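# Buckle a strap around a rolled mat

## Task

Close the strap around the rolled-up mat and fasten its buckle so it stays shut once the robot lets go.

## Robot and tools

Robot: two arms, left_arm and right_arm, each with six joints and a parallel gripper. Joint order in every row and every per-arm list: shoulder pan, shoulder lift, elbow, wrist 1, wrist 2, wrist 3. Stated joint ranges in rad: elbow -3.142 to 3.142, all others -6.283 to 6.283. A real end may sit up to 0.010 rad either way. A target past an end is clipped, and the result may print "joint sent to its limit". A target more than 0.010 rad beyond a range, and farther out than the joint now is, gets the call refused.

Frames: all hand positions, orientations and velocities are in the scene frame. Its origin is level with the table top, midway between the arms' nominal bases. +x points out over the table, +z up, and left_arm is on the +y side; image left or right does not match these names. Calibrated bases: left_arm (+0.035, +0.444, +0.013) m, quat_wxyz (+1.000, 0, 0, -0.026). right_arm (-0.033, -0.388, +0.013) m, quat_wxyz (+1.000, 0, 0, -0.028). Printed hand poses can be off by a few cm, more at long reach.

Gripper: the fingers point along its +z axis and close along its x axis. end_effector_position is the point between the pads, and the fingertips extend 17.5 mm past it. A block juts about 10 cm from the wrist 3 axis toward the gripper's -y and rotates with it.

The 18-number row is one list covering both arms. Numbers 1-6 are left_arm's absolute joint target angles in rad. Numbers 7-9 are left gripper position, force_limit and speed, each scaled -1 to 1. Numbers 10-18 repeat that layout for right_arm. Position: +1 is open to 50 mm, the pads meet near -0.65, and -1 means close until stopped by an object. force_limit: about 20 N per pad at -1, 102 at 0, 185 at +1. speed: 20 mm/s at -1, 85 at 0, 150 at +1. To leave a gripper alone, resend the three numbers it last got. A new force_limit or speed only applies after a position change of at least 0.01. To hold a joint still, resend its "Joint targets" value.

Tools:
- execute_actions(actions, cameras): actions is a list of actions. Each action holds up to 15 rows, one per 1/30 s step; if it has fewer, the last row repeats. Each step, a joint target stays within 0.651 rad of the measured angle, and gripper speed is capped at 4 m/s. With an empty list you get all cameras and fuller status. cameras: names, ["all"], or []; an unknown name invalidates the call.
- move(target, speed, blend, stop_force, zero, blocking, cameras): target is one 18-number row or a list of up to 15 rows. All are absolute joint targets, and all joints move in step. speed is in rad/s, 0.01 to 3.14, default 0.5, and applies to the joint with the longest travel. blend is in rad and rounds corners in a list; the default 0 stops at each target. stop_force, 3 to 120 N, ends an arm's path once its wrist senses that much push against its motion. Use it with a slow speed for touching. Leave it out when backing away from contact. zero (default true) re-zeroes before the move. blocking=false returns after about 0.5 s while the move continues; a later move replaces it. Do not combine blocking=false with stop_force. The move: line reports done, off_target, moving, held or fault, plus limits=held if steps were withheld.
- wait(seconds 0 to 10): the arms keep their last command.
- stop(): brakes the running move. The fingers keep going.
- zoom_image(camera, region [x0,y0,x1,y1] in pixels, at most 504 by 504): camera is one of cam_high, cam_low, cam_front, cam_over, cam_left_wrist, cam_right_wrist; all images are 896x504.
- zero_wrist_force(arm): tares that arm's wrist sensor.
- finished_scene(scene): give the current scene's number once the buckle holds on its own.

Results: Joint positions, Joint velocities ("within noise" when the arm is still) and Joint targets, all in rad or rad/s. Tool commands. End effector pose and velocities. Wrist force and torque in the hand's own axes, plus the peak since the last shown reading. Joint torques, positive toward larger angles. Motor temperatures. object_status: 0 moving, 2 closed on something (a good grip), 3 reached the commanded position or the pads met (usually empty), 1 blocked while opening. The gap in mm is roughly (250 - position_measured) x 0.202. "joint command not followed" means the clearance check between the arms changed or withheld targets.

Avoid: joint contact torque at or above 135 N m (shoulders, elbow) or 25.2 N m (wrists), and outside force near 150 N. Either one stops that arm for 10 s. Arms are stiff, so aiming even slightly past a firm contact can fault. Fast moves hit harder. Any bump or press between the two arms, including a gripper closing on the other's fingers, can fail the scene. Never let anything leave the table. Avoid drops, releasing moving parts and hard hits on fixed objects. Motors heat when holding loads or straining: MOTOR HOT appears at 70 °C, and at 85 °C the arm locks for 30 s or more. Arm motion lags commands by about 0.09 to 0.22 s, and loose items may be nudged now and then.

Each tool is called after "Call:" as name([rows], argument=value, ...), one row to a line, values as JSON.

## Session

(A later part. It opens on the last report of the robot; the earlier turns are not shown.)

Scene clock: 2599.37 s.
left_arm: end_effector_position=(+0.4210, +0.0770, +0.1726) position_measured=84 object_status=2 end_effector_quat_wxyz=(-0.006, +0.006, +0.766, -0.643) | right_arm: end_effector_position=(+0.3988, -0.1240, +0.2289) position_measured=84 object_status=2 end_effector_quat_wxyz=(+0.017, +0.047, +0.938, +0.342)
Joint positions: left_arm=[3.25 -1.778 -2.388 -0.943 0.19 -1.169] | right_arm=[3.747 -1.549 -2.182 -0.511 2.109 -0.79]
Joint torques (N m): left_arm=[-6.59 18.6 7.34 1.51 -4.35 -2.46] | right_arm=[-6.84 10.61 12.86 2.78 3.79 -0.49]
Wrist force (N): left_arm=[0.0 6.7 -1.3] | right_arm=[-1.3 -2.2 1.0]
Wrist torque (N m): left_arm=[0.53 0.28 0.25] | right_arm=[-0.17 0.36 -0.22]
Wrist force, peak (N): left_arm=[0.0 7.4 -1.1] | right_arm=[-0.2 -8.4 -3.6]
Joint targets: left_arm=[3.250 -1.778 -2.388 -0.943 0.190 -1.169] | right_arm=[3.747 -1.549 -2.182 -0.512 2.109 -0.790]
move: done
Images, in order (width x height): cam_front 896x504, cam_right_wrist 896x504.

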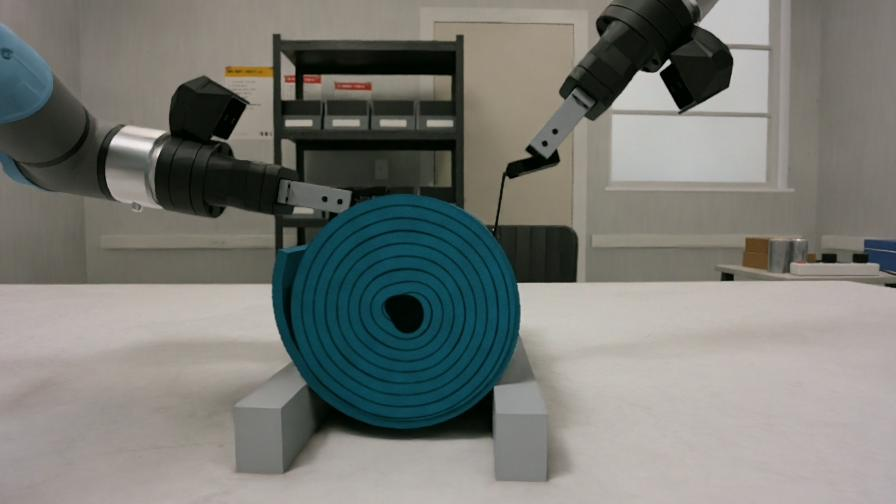

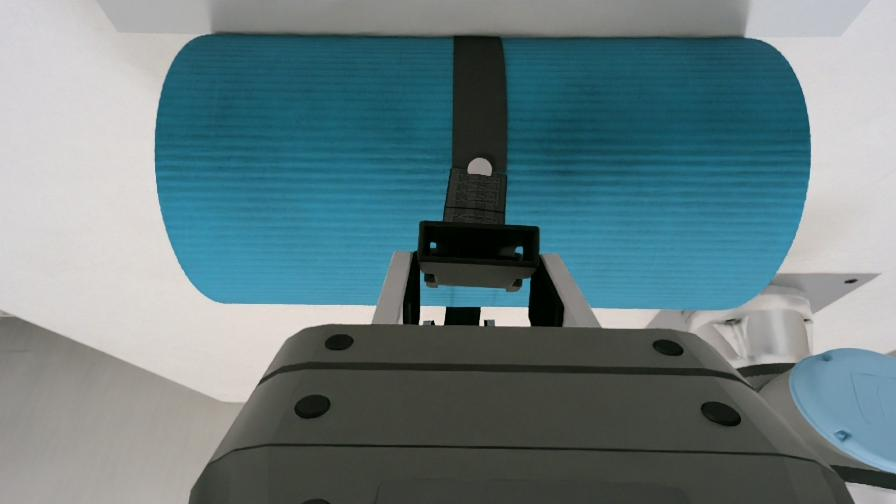

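Call:
move([
  [3.2499,-1.7777,-2.3876,-0.9432,0.1897,-1.1689,-1,-0.4,-1,3.8270,-1.5734,-2.1218,-0.5070,2.0711,-0.7087,-0.98,-1,-1],
  [3.2499,-1.7777,-2.3876,-0.9432,0.1897,-1.1689,-1,-0.4,-1,3.9012,-1.6416,-2.0830,-0.4441,2.0338,-0.6367,-0.98,-1,-1],
], speed=0.12, blend=[0.03,0], stop_force=12, cameras=["cam_front","cam_right_wrist"])

Call:
zoom_image(camera="cam_front", region=[360, 80, 560, 280])

Scene clock: 2606.83 s.
left_arm: end_effector_position=(+0.4210, +0.0770, +0.1726) position_measured=84 object_status=2 end_effector_quat_wxyz=(-0.006, +0.006, +0.766, -0.643) | right_arm: end_effector_position=(+0.4073, -0.0373, +0.2364) position_measured=84 object_status=2 end_effector_quat_wxyz=(+0.017, +0.047, +0.938, +0.342)
Joint positions: left_arm=[3.25 -1.778 -2.388 -0.943 0.19 -1.169] | right_arm=[3.901 -1.642 -2.083 -0.444 2.034 -0.637]
Joint torques (N m): left_arm=[-7.29 19 8.89 1.64 -4.3 -2.55] | right_arm=[-5.22 34.93 13.02 4.19 3.64 0.05]
Wrist force (N): left_arm=[-0.2 6.9 -1.4] | right_arm=[-1.5 -3.3 0.0]
Wrist torque (N m): left_arm=[0.53 0.32 0.25] | right_arm=[-0.23 0.36 -0.18]
Wrist force, peak (N): left_arm=[-0.2 7.3 -1.2] | right_arm=[-1.3 -4.1 0.4]
Joint targets: left_arm=[3.250 -1.778 -2.388 -0.943 0.190 -1.169] | right_arm=[3.901 -1.642 -2.083 -0.444 2.034 -0.637]
move: done
Images, in order (width x height): cam_front 896x504, cam_right_wrist 896x504.

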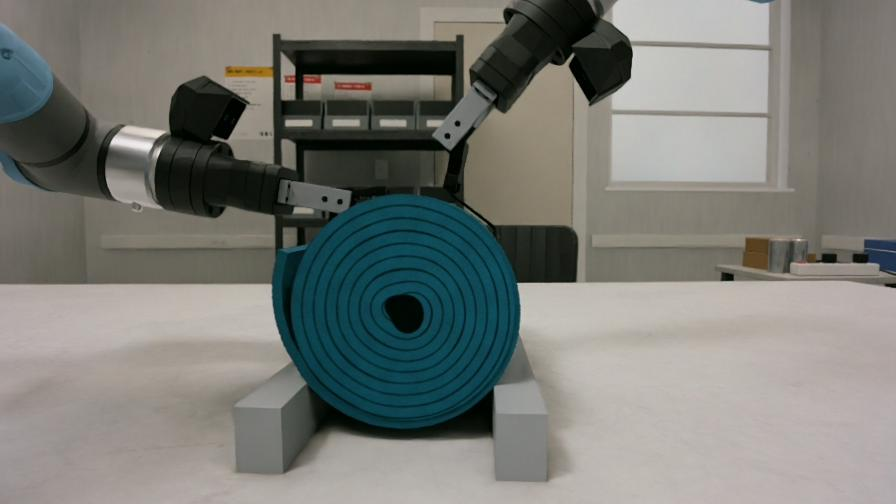

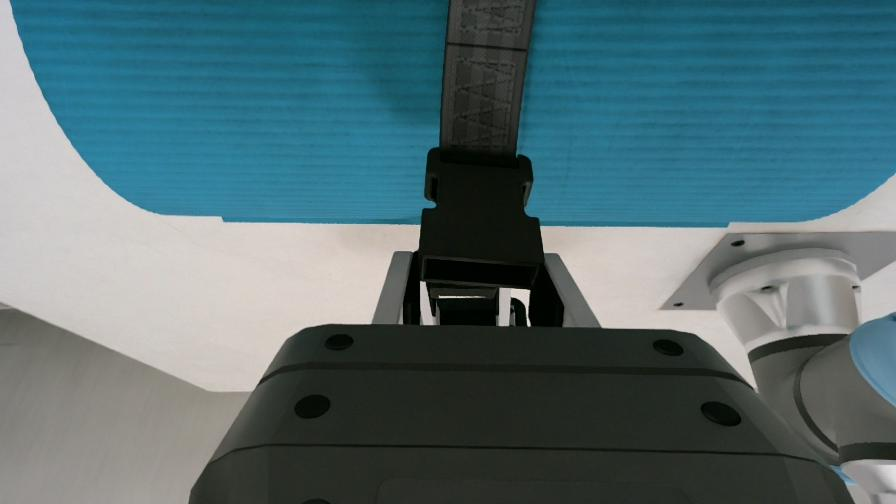

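Scaled by 2.520.

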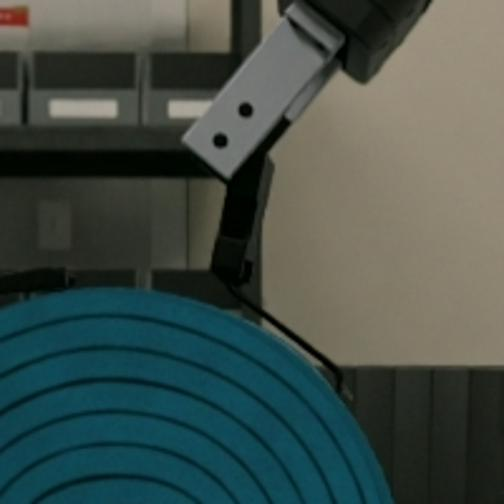

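Call:
move([
  [3.2499,-1.7777,-2.3876,-0.9432,0.1897,-1.1689,-1,-0.4,-1,3.9377,-1.6810,-2.0603,-0.4123,2.0147,-0.6020,-0.98,-1,-1],
], speed=0.08, stop_force=12, cameras=["cam_front","cam_right_wrist"])

Call:
zoom_image(camera="cam_front", region=[360, 80, 560, 280])

Scene clock: 2618.20 s.
left_arm: end_effector_position=(+0.4210, +0.0770, +0.1726) position_measured=84 object_status=2 end_effector_quat_wxyz=(-0.006, +0.006, +0.766, -0.643) | right_arm: end_effector_position=(+0.4093, -0.0138, +0.2307) position_measured=84 object_status=2 end_effector_quat_wxyz=(+0.017, +0.047, +0.938, +0.342)
Joint positions: left_arm=[3.25 -1.778 -2.388 -0.943 0.19 -1.169] | right_arm=[3.938 -1.681 -2.06 -0.412 2.015 -0.602]
Joint torques (N m): left_arm=[-6.43 18.31 7.67 1.55 -4.4 -2.38] | right_arm=[-6.82 36.51 12.47 2.69 3.56 -1.3]
Wrist force (N): left_arm=[-0.1 7.0 -1.1] | right_arm=[-1.4 -2.7 -0.3]
Wrist torque (N m): left_arm=[0.54 0.31 0.25] | right_arm=[-0.23 0.33 -0.24]
Wrist force, peak (N): left_arm=[0.0 7.2 -1.1] | right_arm=[-1.5 -3.8 -1.1]
Joint targets: left_arm=[3.250 -1.778 -2.388 -0.943 0.190 -1.169] | right_arm=[3.938 -1.681 -2.060 -0.412 2.015 -0.602]
move: done
Images, in order (width x height): cam_front 896x504, cam_right_wrist 896x504.

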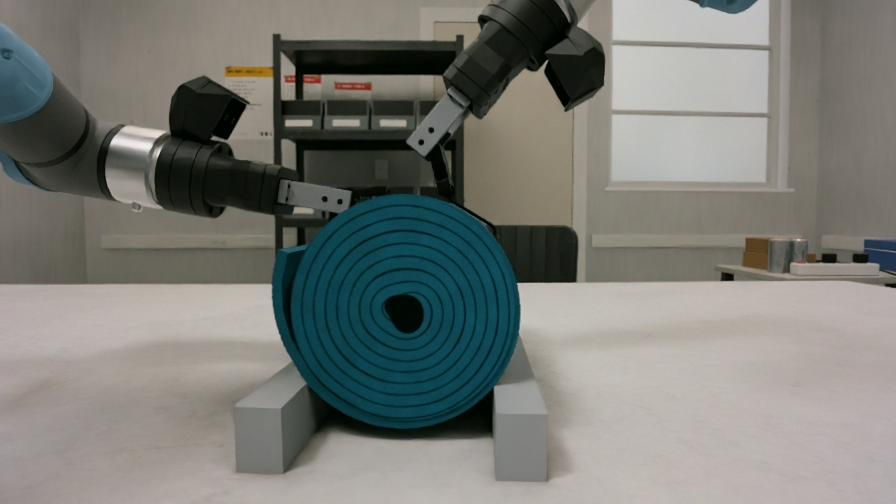

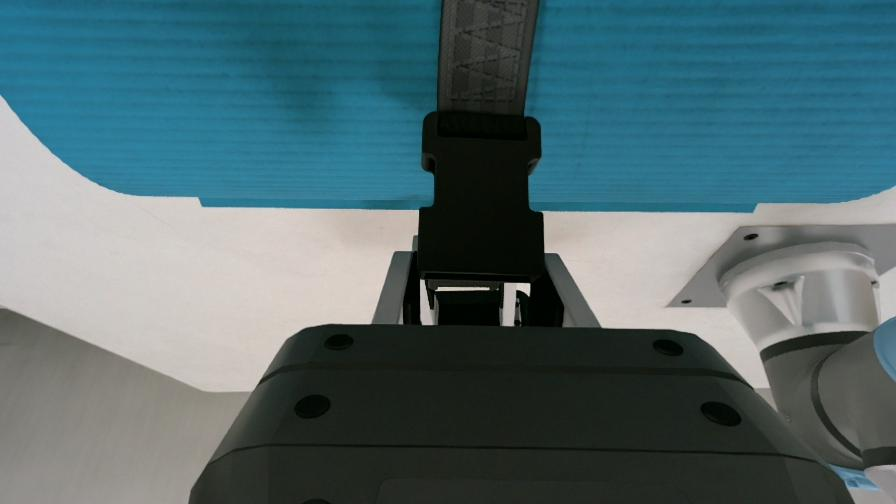

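Scaled by 2.520.

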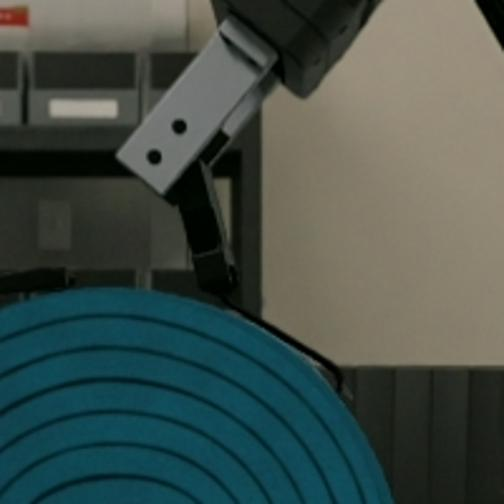

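Call:
move([
  [3.2499,-1.7777,-2.3876,-0.9432,0.1897,-1.1689,-1,-0.4,-1,3.9518,-1.6871,-2.0395,-0.4213,2.0071,-0.5886,-0.98,-1,-1],
], speed=0.05, stop_force=12, cameras=["cam_front"])

Call:
zoom_image(camera="cam_front", region=[360, 80, 560, 280])

Scene clock: 2628.97 s.
left_arm: end_effector_position=(+0.4210, +0.0770, +0.1726) position_measured=84 object_status=2 end_effector_quat_wxyz=(-0.006, +0.006, +0.766, -0.643) | right_arm: end_effector_position=(+0.4104, -0.0040, +0.2357) position_measured=84 object_status=2 end_effector_quat_wxyz=(+0.017, +0.047, +0.938, +0.342)
Joint positions: left_arm=[3.25 -1.778 -2.388 -0.943 0.19 -1.169] | right_arm=[3.952 -1.687 -2.04 -0.421 2.007 -0.589]
Joint torques (N m): left_arm=[-7.2 19.33 7.91 1.48 -4.33 -2.4] | right_arm=[-6.62 37.91 14.28 6.02 3.87 -0.79]
Wrist force (N): left_arm=[0.0 6.8 -1.4] | right_arm=[-1.1 -5.3 0.2]
Wrist torque (N m): left_arm=[0.55 0.28 0.25] | right_arm=[-0.27 0.31 -0.23]
Wrist force, peak (N): left_arm=[-0.1 7.3 -1.0] | right_arm=[-1.1 -5.9 0.2]
Joint targets: left_arm=[3.250 -1.778 -2.388 -0.943 0.190 -1.169] | right_arm=[3.952 -1.687 -2.039 -0.421 2.007 -0.589]
move: done
Images, in order (width x height): cam_front 896x504.

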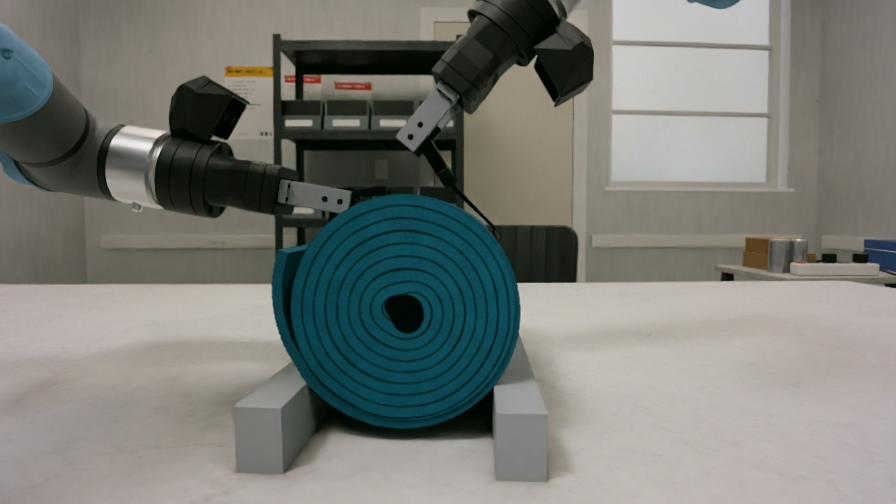

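Scaled by 2.520.

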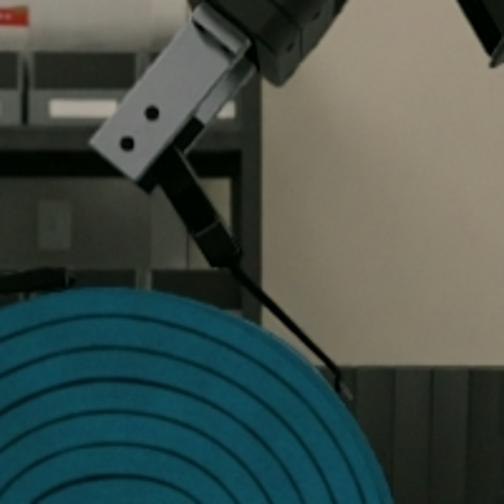

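Call:
move([
  [3.3276,-1.7615,-2.3475,-1.3114,0.2308,-0.8500,-1,-0.4,-1,3.9518,-1.6871,-2.0395,-0.4213,2.0071,-0.5886,-0.98,-1,-1],
], speed=0.15, stop_force=10, cameras=["cam_front"])

Call:
move([
  [3.3276,-1.7615,-2.3475,-1.3114,0.2308,-0.8500,-1,-0.4,-1,3.9979,-1.7373,-1.9924,-0.4007,1.9821,-0.5459,-0.98,-1,-1],
], speed=0.05, stop_force=12, cameras=["cam_front","cam_over","cam_right_wrist"])

Call:
zoom_image(camera="cam_front", region=[320, 80, 560, 300])

Scene clock: 2661.80 s.
left_arm: end_effector_position=(+0.4240, +0.1070, +0.1597) position_measured=84 object_status=2 end_effector_quat_wxyz=(-0.006, +0.007, +0.766, -0.643) | right_arm: end_effector_position=(+0.4104, -0.0040, +0.2357) position_measured=84 object_status=2 end_effector_quat_wxyz=(+0.017, +0.047, +0.938, +0.342)
Joint positions: left_arm=[3.328 -1.761 -2.347 -1.311 0.231 -0.85] | right_arm=[3.952 -1.687 -2.04 -0.421 2.007 -0.589]
Joint torques (N m): left_arm=[-7.96 21.36 6.76 3.12 -3.41 -2.21] | right_arm=[-6.4 37.64 14.81 5.76 3.81 -0.83]
Motor temperatures (°C): left_arm=[26 28 26 33 34 33] | right_arm=[30 30 24 29 39 33]
Wrist force (N): left_arm=[-0.5 3.5 -1.7] | right_arm=[-1.2 -5.7 0.2]
Wrist torque (N m): left_arm=[0.50 0.31 0.25] | right_arm=[-0.31 0.33 -0.24]
Wrist force, peak (N): left_arm=[-0.2 7.3 -1.4] | right_arm=[-1.3 -5.9 0.2]
Joint targets: left_arm=[3.328 -1.762 -2.347 -1.311 0.231 -0.850] | right_arm=[3.952 -1.687 -2.039 -0.421 2.007 -0.589]
move: done
Images, in order (width x height): cam_front 896x504.

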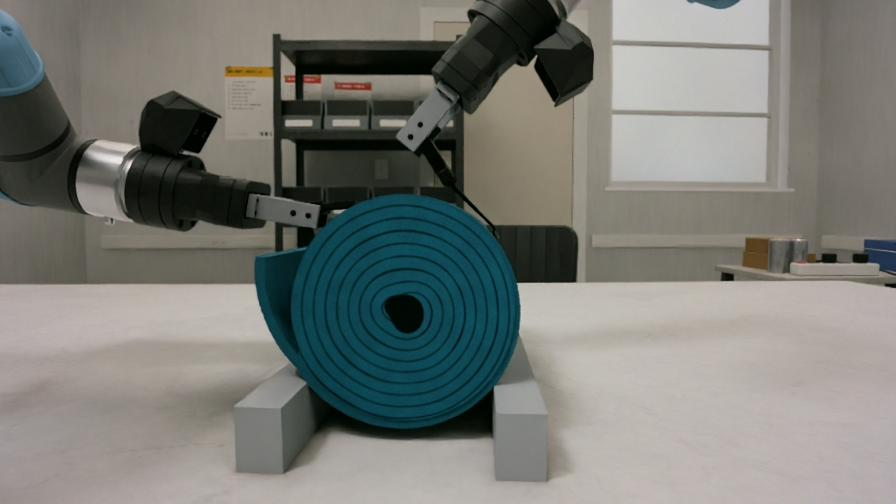

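Scene clock: 2663.80 s.
left_arm: end_effector_position=(+0.4240, +0.1070, +0.1597) position_measured=84 object_status=2 end_effector_quat_wxyz=(-0.006, +0.007, +0.766, -0.643) | right_arm: end_effector_position=(+0.4135, +0.0294, +0.2331) position_measured=84 object_status=2 end_effector_quat_wxyz=(+0.017, +0.047, +0.938, +0.342)
Joint positions: left_arm=[3.328 -1.761 -2.348 -1.311 0.231 -0.85] | right_arm=[3.998 -1.737 -1.992 -0.401 1.982 -0.546]
Joint torques (N m): left_arm=[-7.76 21.16 7.26 0.76 -3.4 -1.64] | right_arm=[-5.28 41.29 15.79 3.97 4.08 -0.86]
Wrist force (N): left_arm=[-0.3 4.3 -1.5] | right_arm=[-1.0 -8.7 -0.4]
Wrist torque (N m): left_arm=[0.51 0.30 0.25] | right_arm=[-0.38 0.37 -0.20]
Wrist force, peak (N): left_arm=[-0.3 4.3 -1.5] | right_arm=[-1.0 -9.3 0.5]
Joint targets: left_arm=[3.328 -1.762 -2.347 -1.311 0.231 -0.850] | right_arm=[3.998 -1.737 -1.992 -0.401 1.982 -0.546]
move: done
Images, in order (width x height): cam_front 896x504, cam_over 896x504, cam_right_wrist 896x504.

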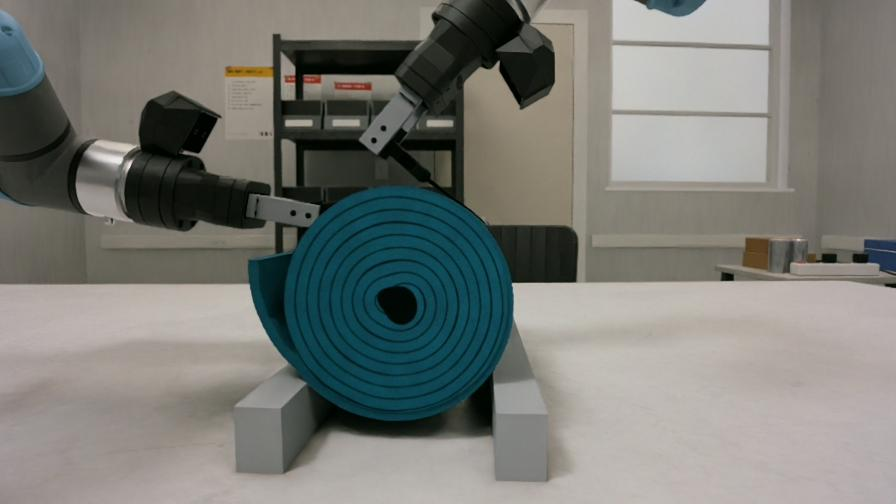

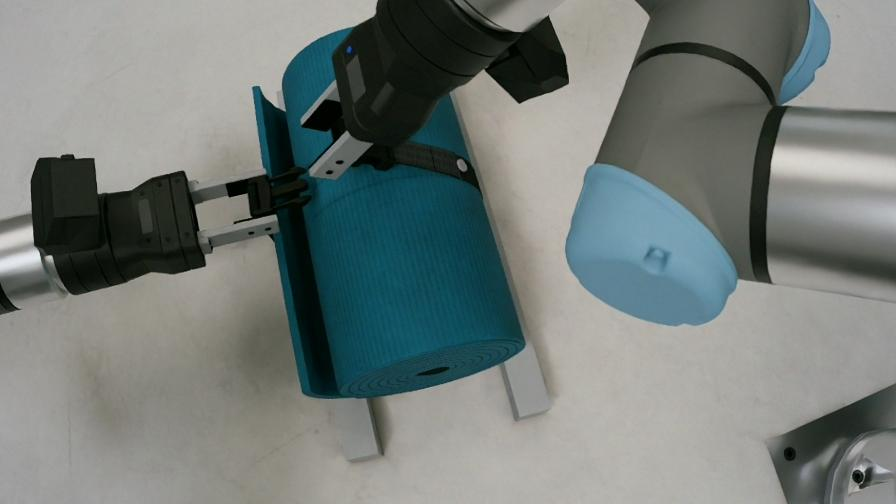

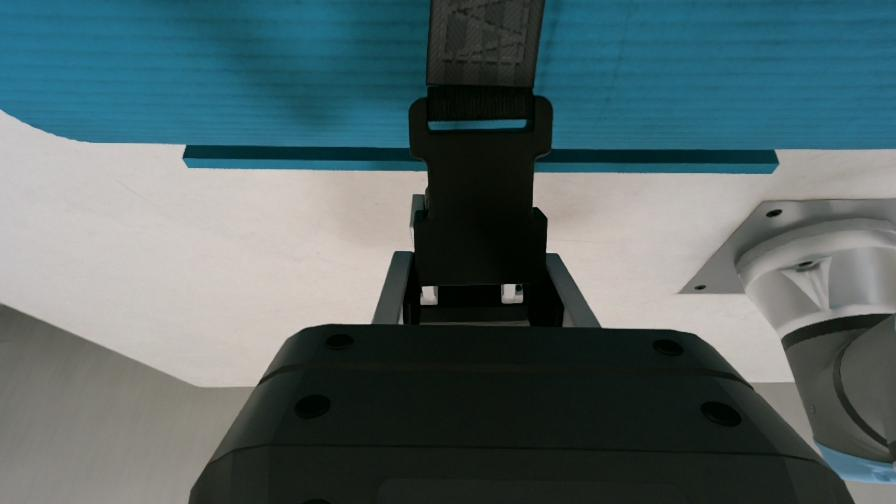

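Scaled by 2.100.

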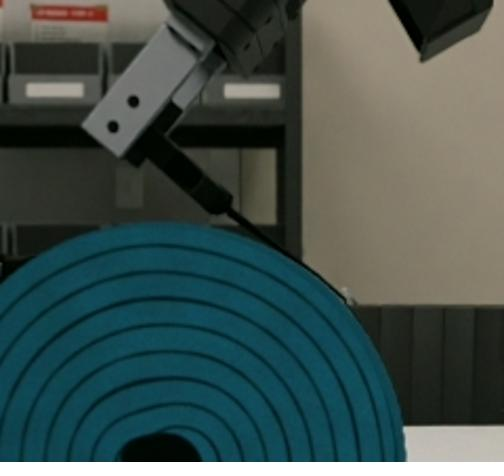

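Call:
move([
  [3.3276,-1.7615,-2.3475,-1.3114,0.2308,-0.8500,-1,-0.4,-1,3.9979,-1.7694,-2.0194,-0.3416,1.9821,-0.5459,-0.98,-1,-1],
], speed=0.06, stop_force=8, cameras=["cam_front","cam_over"])

Call:
zoom_image(camera="cam_front", region=[320, 80, 560, 300])

Scene clock: 2673.30 s.
left_arm: end_effector_position=(+0.4240, +0.1070, +0.1597) position_measured=84 object_status=2 end_effector_quat_wxyz=(-0.006, +0.007, +0.766, -0.643) | right_arm: end_effector_position=(+0.4135, +0.0294, +0.2118) position_measured=84 object_status=2 end_effector_quat_wxyz=(+0.017, +0.047, +0.938, +0.342)
Joint positions: left_arm=[3.328 -1.762 -2.348 -1.311 0.231 -0.85] | right_arm=[3.998 -1.769 -2.019 -0.342 1.982 -0.546]
Joint torques (N m): left_arm=[-7.13 20.42 9.08 0.58 -1.9 -1.02] | right_arm=[-3.47 39.57 30.25 2.51 -1.67 -0.68]
Wrist force (N): left_arm=[-0.5 3.5 -1.7] | right_arm=[-1.7 -1.4 -0.2]
Wrist torque (N m): left_arm=[0.47 0.31 0.24] | right_arm=[-0.24 0.36 -0.27]
Wrist force, peak (N): left_arm=[-0.5 4.2 -1.6] | right_arm=[-0.9 -8.9 -0.9]
Joint targets: left_arm=[3.328 -1.762 -2.347 -1.311 0.231 -0.850] | right_arm=[3.998 -1.769 -2.019 -0.342 1.982 -0.546]
move: done
Images, in order (width x height): cam_front 896x504, cam_over 896x504.

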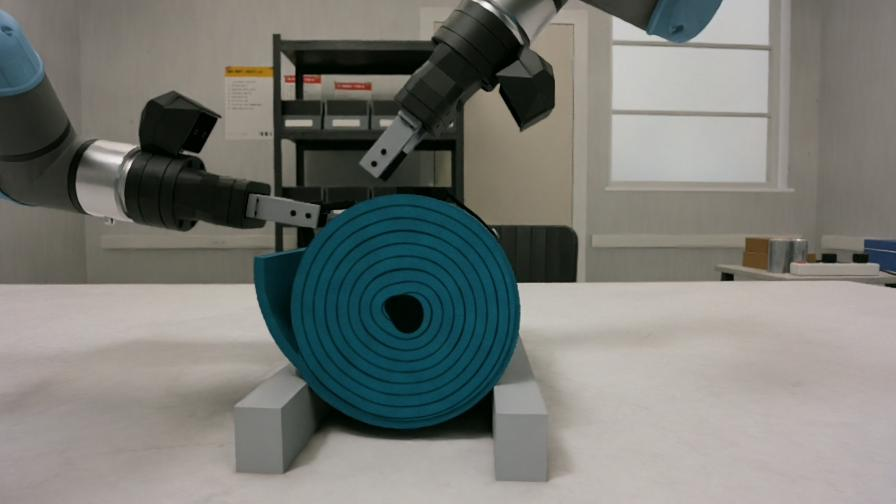

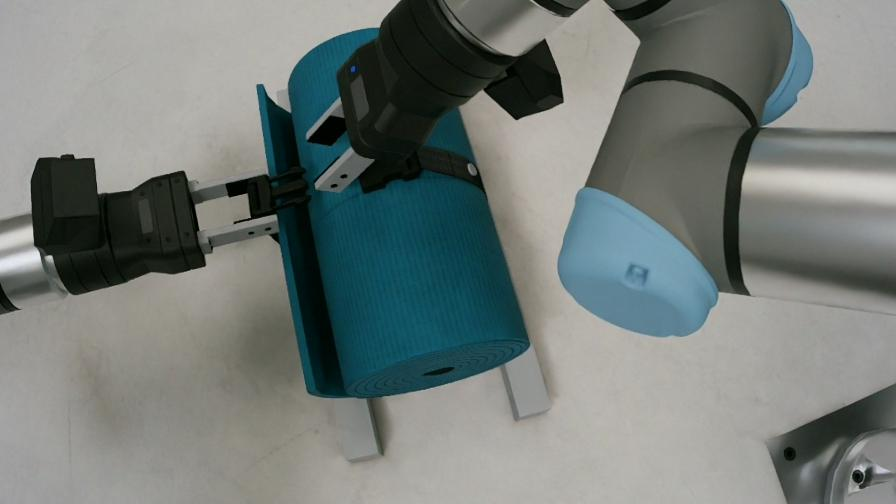

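Scaled by 2.100.

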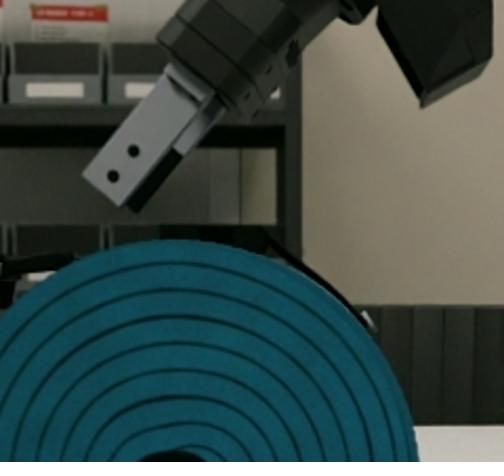

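Call:
zoom_image(camera="cam_over", region=[290, 100, 500, 230])

Call:
wait(seconds=0.5, cameras=["cam_right_wrist","cam_left_wrist","cam_front"])

Call:
zoom_image(camera="cam_front", region=[380, 150, 520, 250])

Call:
zoom_image(camera="cam_left_wrist", region=[370, 120, 600, 280])

Scaled by 2.400.

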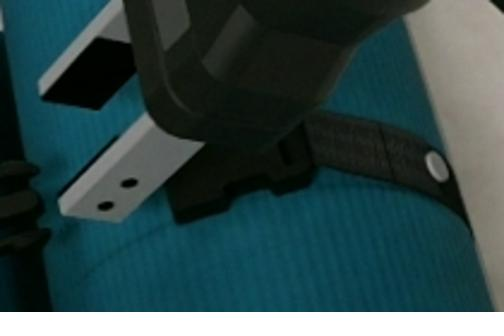

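Scene clock: 2679.87 s.
left_arm: end_effector_position=(+0.4240, +0.1070, +0.1597) position_measured=84 object_status=2 end_effector_quat_wxyz=(-0.006, +0.007, +0.766, -0.643) | right_arm: end_effector_position=(+0.4135, +0.0294, +0.2118) position_measured=84 object_status=2 end_effector_quat_wxyz=(+0.017, +0.047, +0.938, +0.342)
Joint positions: left_arm=[3.328 -1.762 -2.348 -1.311 0.231 -0.85] | right_arm=[3.998 -1.769 -2.019 -0.342 1.982 -0.546]
Joint torques (N m): left_arm=[-5.88 20 10.24 0.49 -0.36 -0.52] | right_arm=[1.61 39.57 30.19 2.46 -1.72 -0.53]
Wrist force (N): left_arm=[-0.4 3.6 -1.6] | right_arm=[-1.7 -1.2 -0.2]
Wrist torque (N m): left_arm=[0.50 0.30 0.25] | right_arm=[-0.21 0.34 -0.27]
Wrist force, peak (N): left_arm=[-0.4 3.6 -1.8] | right_arm=[-1.7 -1.7 0.1]
Joint targets: left_arm=[3.328 -1.762 -2.347 -1.311 0.231 -0.850] | right_arm=[3.998 -1.769 -2.019 -0.342 1.982 -0.546]
Tool commands: left_gripper/position=-1.0 left_gripper/force_limit=-0.4 left_gripper/speed=-1.0 right_gripper/position=-0.98 right_gripper/force_limit=-1.0 right_gripper/speed=-1.0
wait: 0.50 s; at rest from the start
Images, in order (width x height): cam_front 896x504, cam_left_wrist 896x504, cam_right_wrist 896x504.

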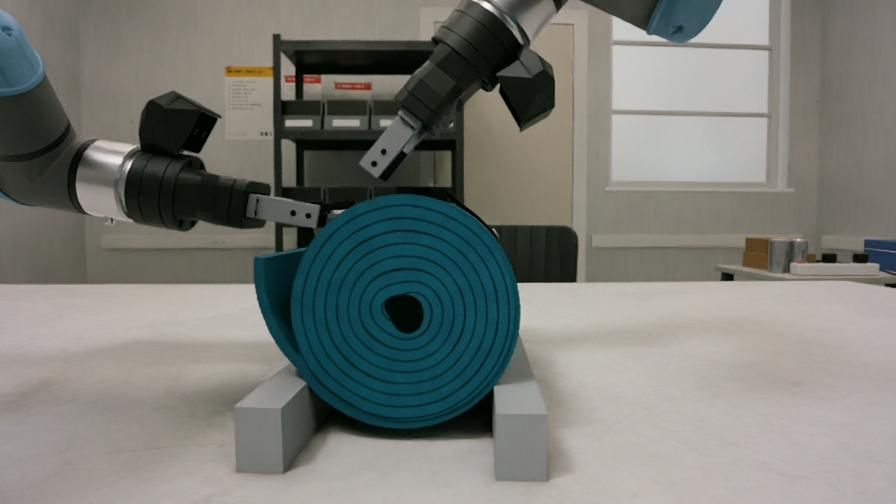

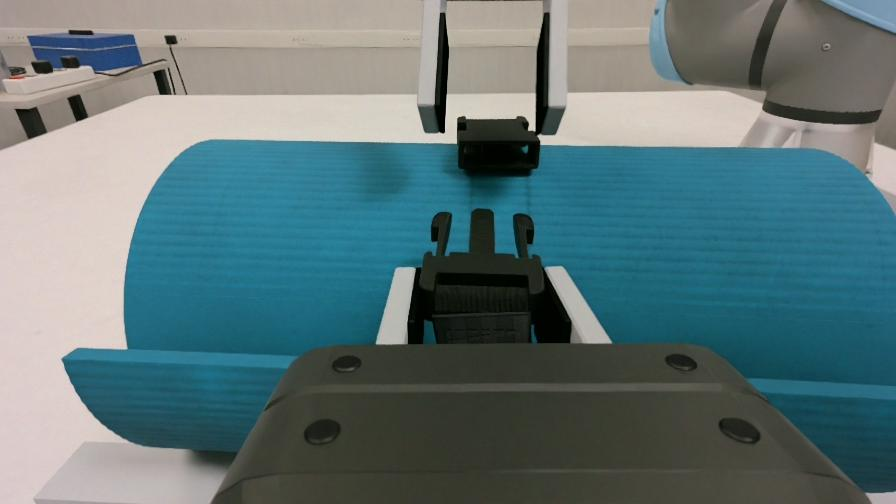

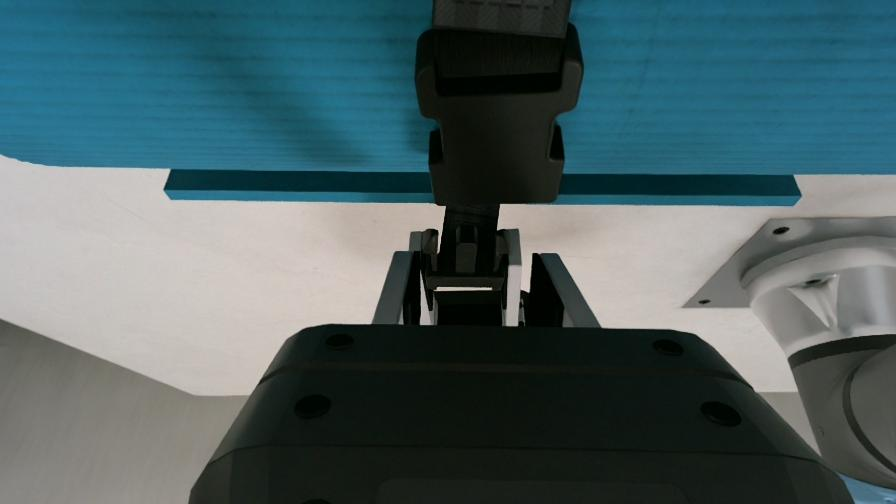

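Scaled by 3.600.

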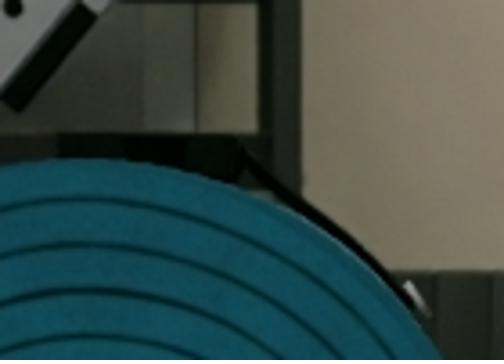

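Scaled by 2.191.

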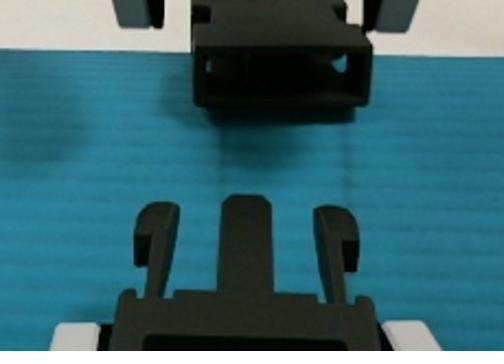

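Call:
move([
  [3.3276,-1.7615,-2.3475,-1.3114,0.2308,-0.8500,-1,-0.4,-1,3.9979,-1.7694,-2.0194,-0.3416,1.9821,-0.5459,1,-1,-1],
  [3.3276,-1.7615,-2.3475,-1.3114,0.2308,-0.8500,-1,-0.4,-1,3.9979,-1.7373,-1.9924,-0.4007,1.9821,-0.5459,1,-1,-1],
  [3.3276,-1.7615,-2.3475,-1.3114,0.2308,-0.8500,-1,-0.4,-1,4.0124,-1.6534,-1.8736,-0.9197,1.7998,-0.6950,1,-1,-1],
], speed=0.15, cameras=["cam_right_wrist","cam_front","cam_over"])

Call:
zoom_image(camera="cam_front", region=[380, 120, 520, 250])

Scene clock: 2719.17 s.
left_arm: end_effector_position=(+0.4240, +0.1070, +0.1597) position_measured=84 object_status=2 end_effector_quat_wxyz=(-0.006, +0.007, +0.766, -0.643) | right_arm: end_effector_position=(+0.4060, -0.0309, +0.2342) position_measured=3 object_status=3 end_effector_quat_wxyz=(+0.003, +0.015, +0.985, +0.174)
Joint positions: left_arm=[3.328 -1.762 -2.348 -1.311 0.231 -0.85] | right_arm=[4.012 -1.653 -1.873 -0.92 1.8 -0.695]
Joint torques (N m): left_arm=[-5.77 20.39 12.83 0.49 -0.18 0.81] | right_arm=[2.86 18.45 14.13 5.12 3.22 1.15]
Wrist force (N): left_arm=[-0.4 3.3 -1.6] | right_arm=[-1.2 -0.8 -0.5]
Wrist torque (N m): left_arm=[0.46 0.30 0.25] | right_arm=[-0.16 0.14 0.00]
Wrist force, peak (N): left_arm=[-0.5 3.7 -1.7] | right_arm=[-1.3 -2.1 0.4]
Joint targets: left_arm=[3.328 -1.762 -2.347 -1.311 0.231 -0.850] | right_arm=[4.012 -1.653 -1.874 -0.920 1.800 -0.695]
move: done
Images, in order (width x height): cam_front 896x504, cam_over 896x504, cam_right_wrist 896x504.

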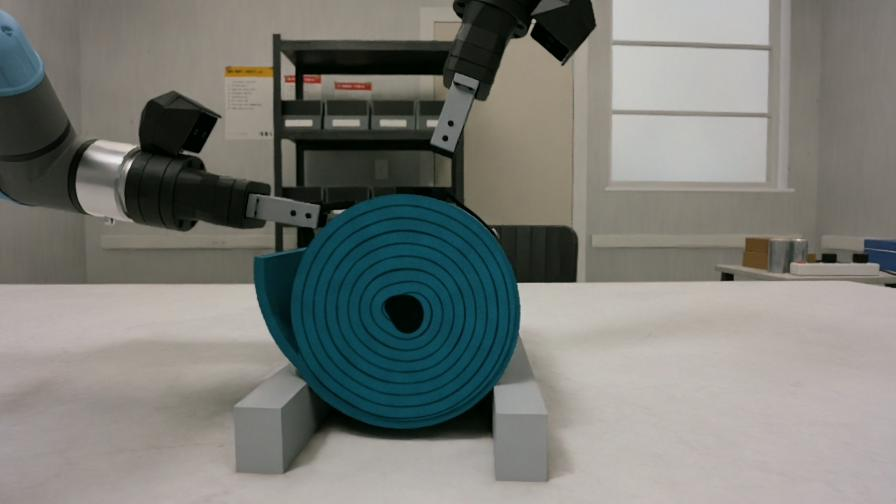

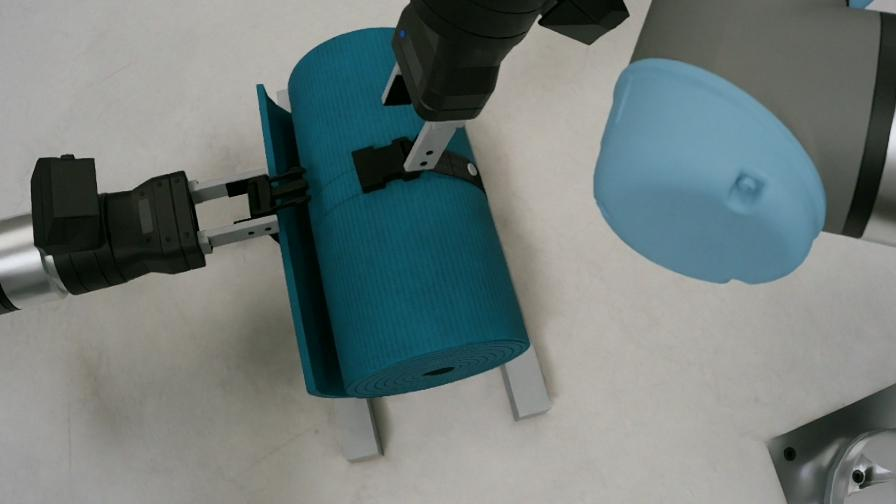

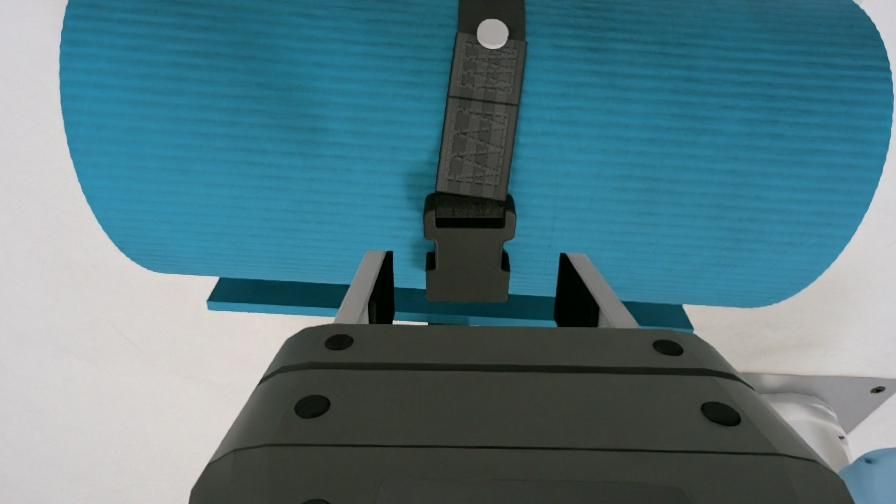

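Scaled by 3.600.

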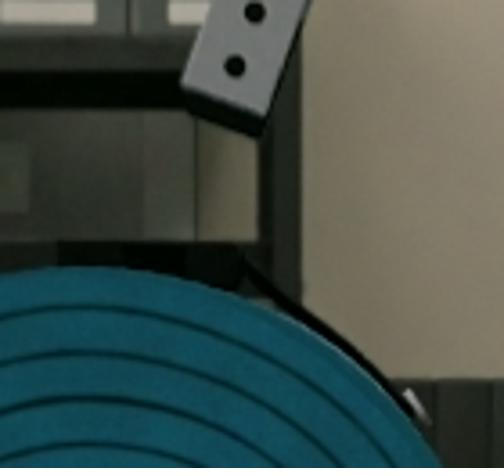

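Call:
move([
  [3.3276,-1.7615,-2.3475,-1.3114,0.2308,-0.8500,-1,-0.4,-1,4.0124,-1.6957,-1.9387,-0.8123,1.7998,-0.6950,1,-1,-1],
  [3.3276,-1.7615,-2.3475,-1.3114,0.2308,-0.8500,-1,-0.4,-1,4.0124,-1.7021,-1.9468,-0.7978,1.7998,-0.6950,1,-1,-1],
], speed=[0.08,0.01], stop_force=3.5, cameras=["cam_right_wrist","cam_front"])

Call:
zoom_image(camera="cam_front", region=[380, 140, 500, 240])

Call:
zoom_image(camera="cam_right_wrist", region=[330, 180, 640, 340])

Scene clock: 2735.10 s.
left_arm: end_effector_position=(+0.4240, +0.1070, +0.1597) position_measured=84 object_status=2 end_effector_quat_wxyz=(-0.006, +0.007, +0.766, -0.643) | right_arm: end_effector_position=(+0.4058, -0.0310, +0.1887) position_measured=3 object_status=3 end_effector_quat_wxyz=(+0.003, +0.015, +0.985, +0.174)
Joint positions: left_arm=[3.328 -1.762 -2.348 -1.311 0.231 -0.85] | right_arm=[4.012 -1.702 -1.947 -0.798 1.8 -0.695]
Joint torques (N m): left_arm=[-3.84 21.18 15.8 0.68 -0.17 1.62] | right_arm=[-6.07 25.28 21.06 2.14 2.93 0.84]
Wrist force (N): left_arm=[-0.4 3.6 -1.7] | right_arm=[-1.1 -0.8 -0.6]
Wrist torque (N m): left_arm=[0.50 0.30 0.25] | right_arm=[-0.17 0.13 -0.01]
Wrist force, peak (N): left_arm=[-0.4 3.6 -1.7] | right_arm=[-1.4 -1.2 -0.6]
Joint targets: left_arm=[3.328 -1.762 -2.347 -1.311 0.231 -0.850] | right_arm=[4.012 -1.702 -1.947 -0.798 1.800 -0.695]
move: done
Images, in order (width x height): cam_front 896x504, cam_right_wrist 896x504.

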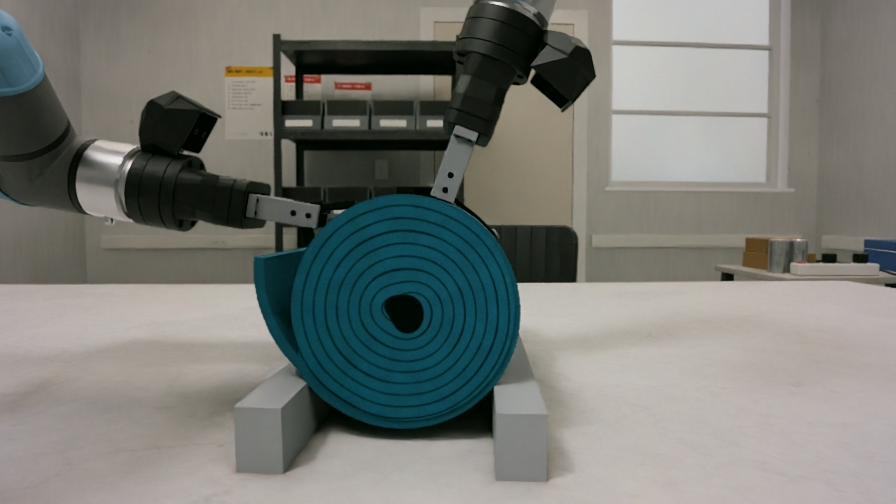

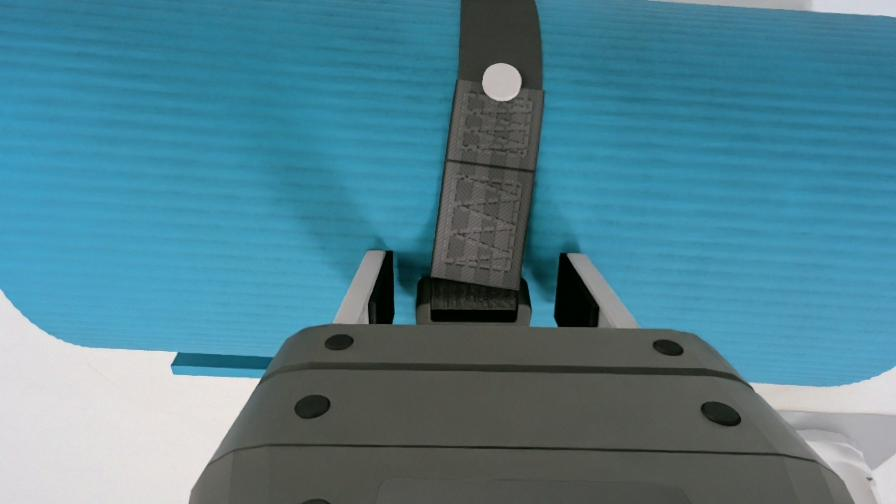

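Scaled by 4.200.

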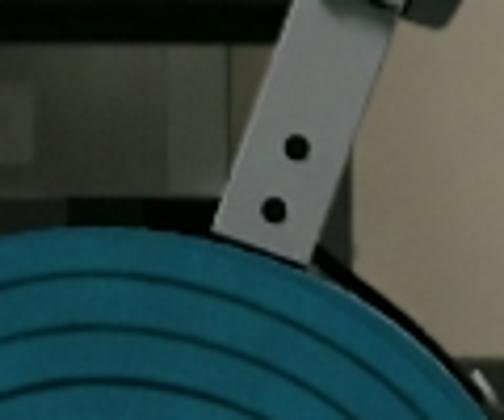

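Scaled by 1.626.

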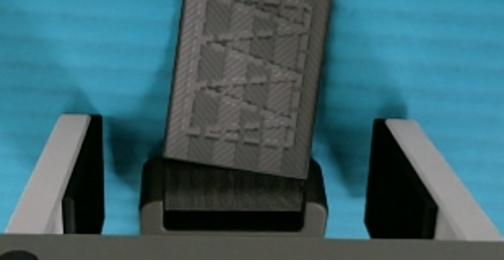

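Call:
move([
  [3.3276,-1.7615,-2.3475,-1.3114,0.2308,-0.8500,-1,-0.4,-1,4.0124,-1.7021,-1.9468,-0.7978,1.7998,-0.6950,-1,-0.4,-1],
], cameras=["cam_right_wrist","cam_front","cam_left_wrist"])

Call:
zoom_image(camera="cam_right_wrist", region=[330, 180, 640, 340])

Call:
zoom_image(camera="cam_left_wrist", region=[370, 120, 600, 280])

Call:
zoom_image(camera="cam_front", region=[360, 140, 480, 240])

Scene clock: 2743.60 s.
left_arm: end_effector_position=(+0.4240, +0.1070, +0.1597) position_measured=84 object_status=2 end_effector_quat_wxyz=(-0.006, +0.007, +0.766, -0.643) | right_arm: end_effector_position=(+0.4059, -0.0310, +0.1887) position_measured=87 object_status=2 end_effector_quat_wxyz=(+0.003, +0.015, +0.985, +0.174)
Joint positions: left_arm=[3.328 -1.762 -2.348 -1.311 0.231 -0.85] | right_arm=[4.012 -1.702 -1.947 -0.798 1.8 -0.695]
Joint torques (N m): left_arm=[-3.65 21.72 17.13 0.88 -0.19 2.05] | right_arm=[-6.07 36.98 29.24 2.38 2.9 0.81]
Wrist force (N): left_arm=[-0.5 3.4 -1.8] | right_arm=[-1.3 -1.0 -0.4]
Wrist torque (N m): left_arm=[0.49 0.31 0.25] | right_arm=[-0.18 0.17 0.00]
Wrist force, peak (N): left_arm=[-0.4 3.6 -1.7] | right_arm=[-1.4 -0.9 -0.8]
Joint targets: left_arm=[3.328 -1.762 -2.347 -1.311 0.231 -0.850] | right_arm=[4.012 -1.702 -1.947 -0.798 1.800 -0.695]
move: done
Images, in order (width x height): cam_front 896x504, cam_left_wrist 896x504, cam_right_wrist 896x504.

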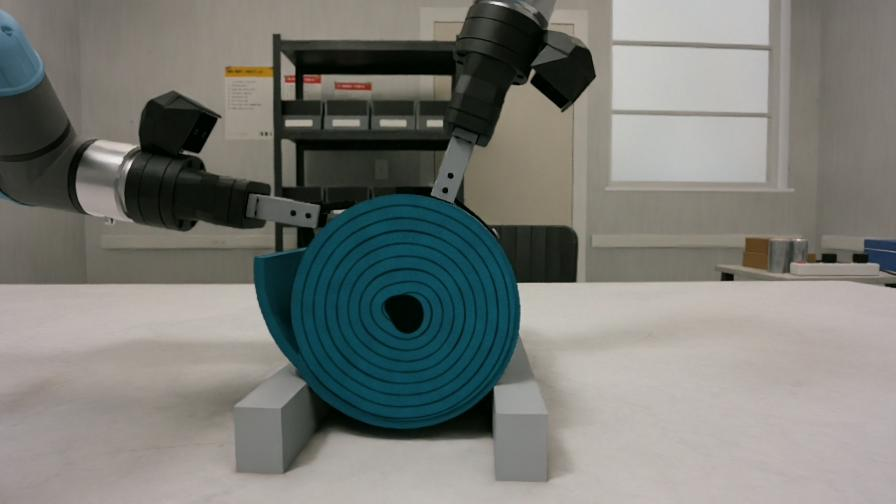

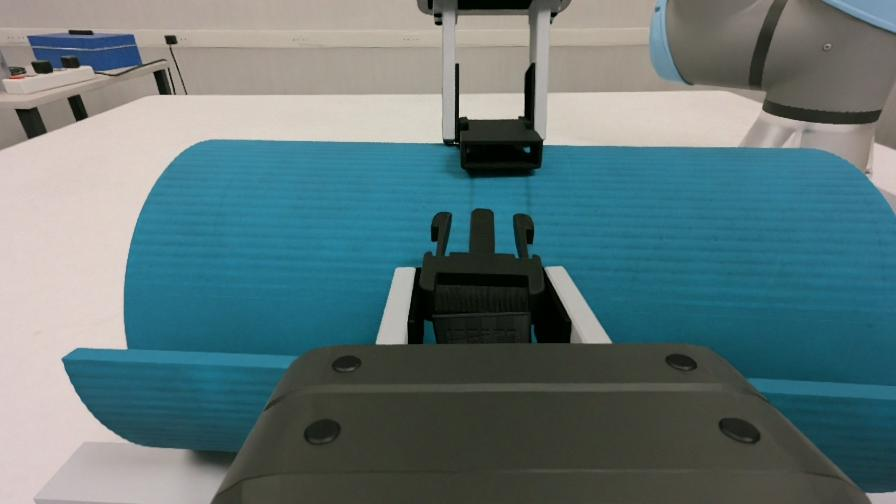

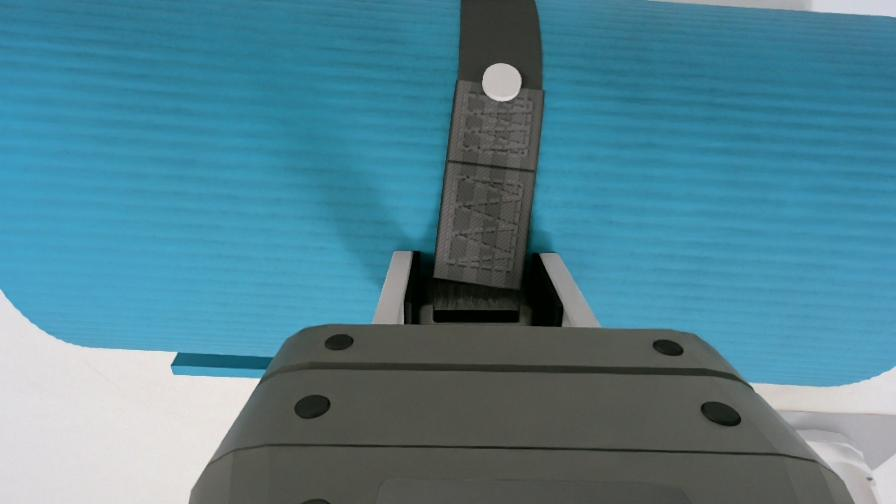

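Scaled by 1.626.

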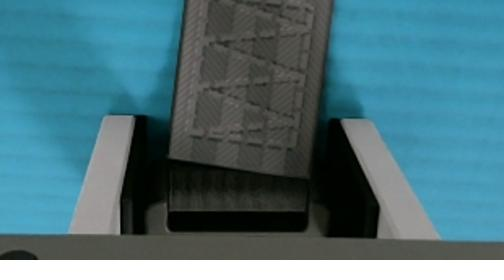

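Scaled by 2.191.

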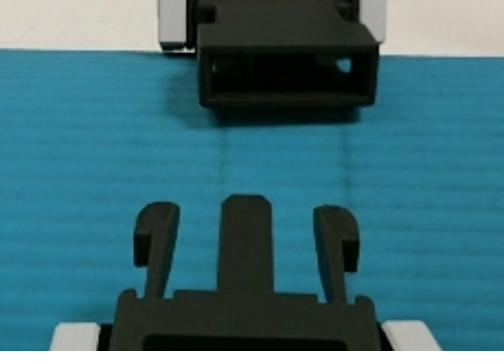

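Scaled by 4.200.

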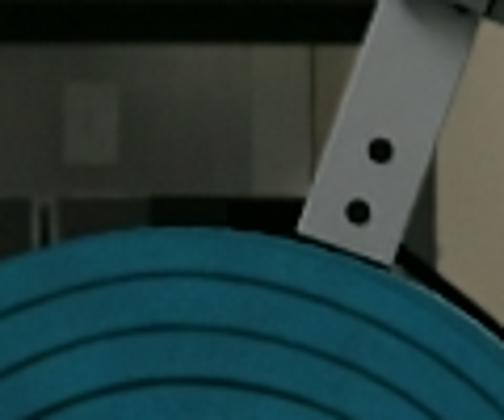

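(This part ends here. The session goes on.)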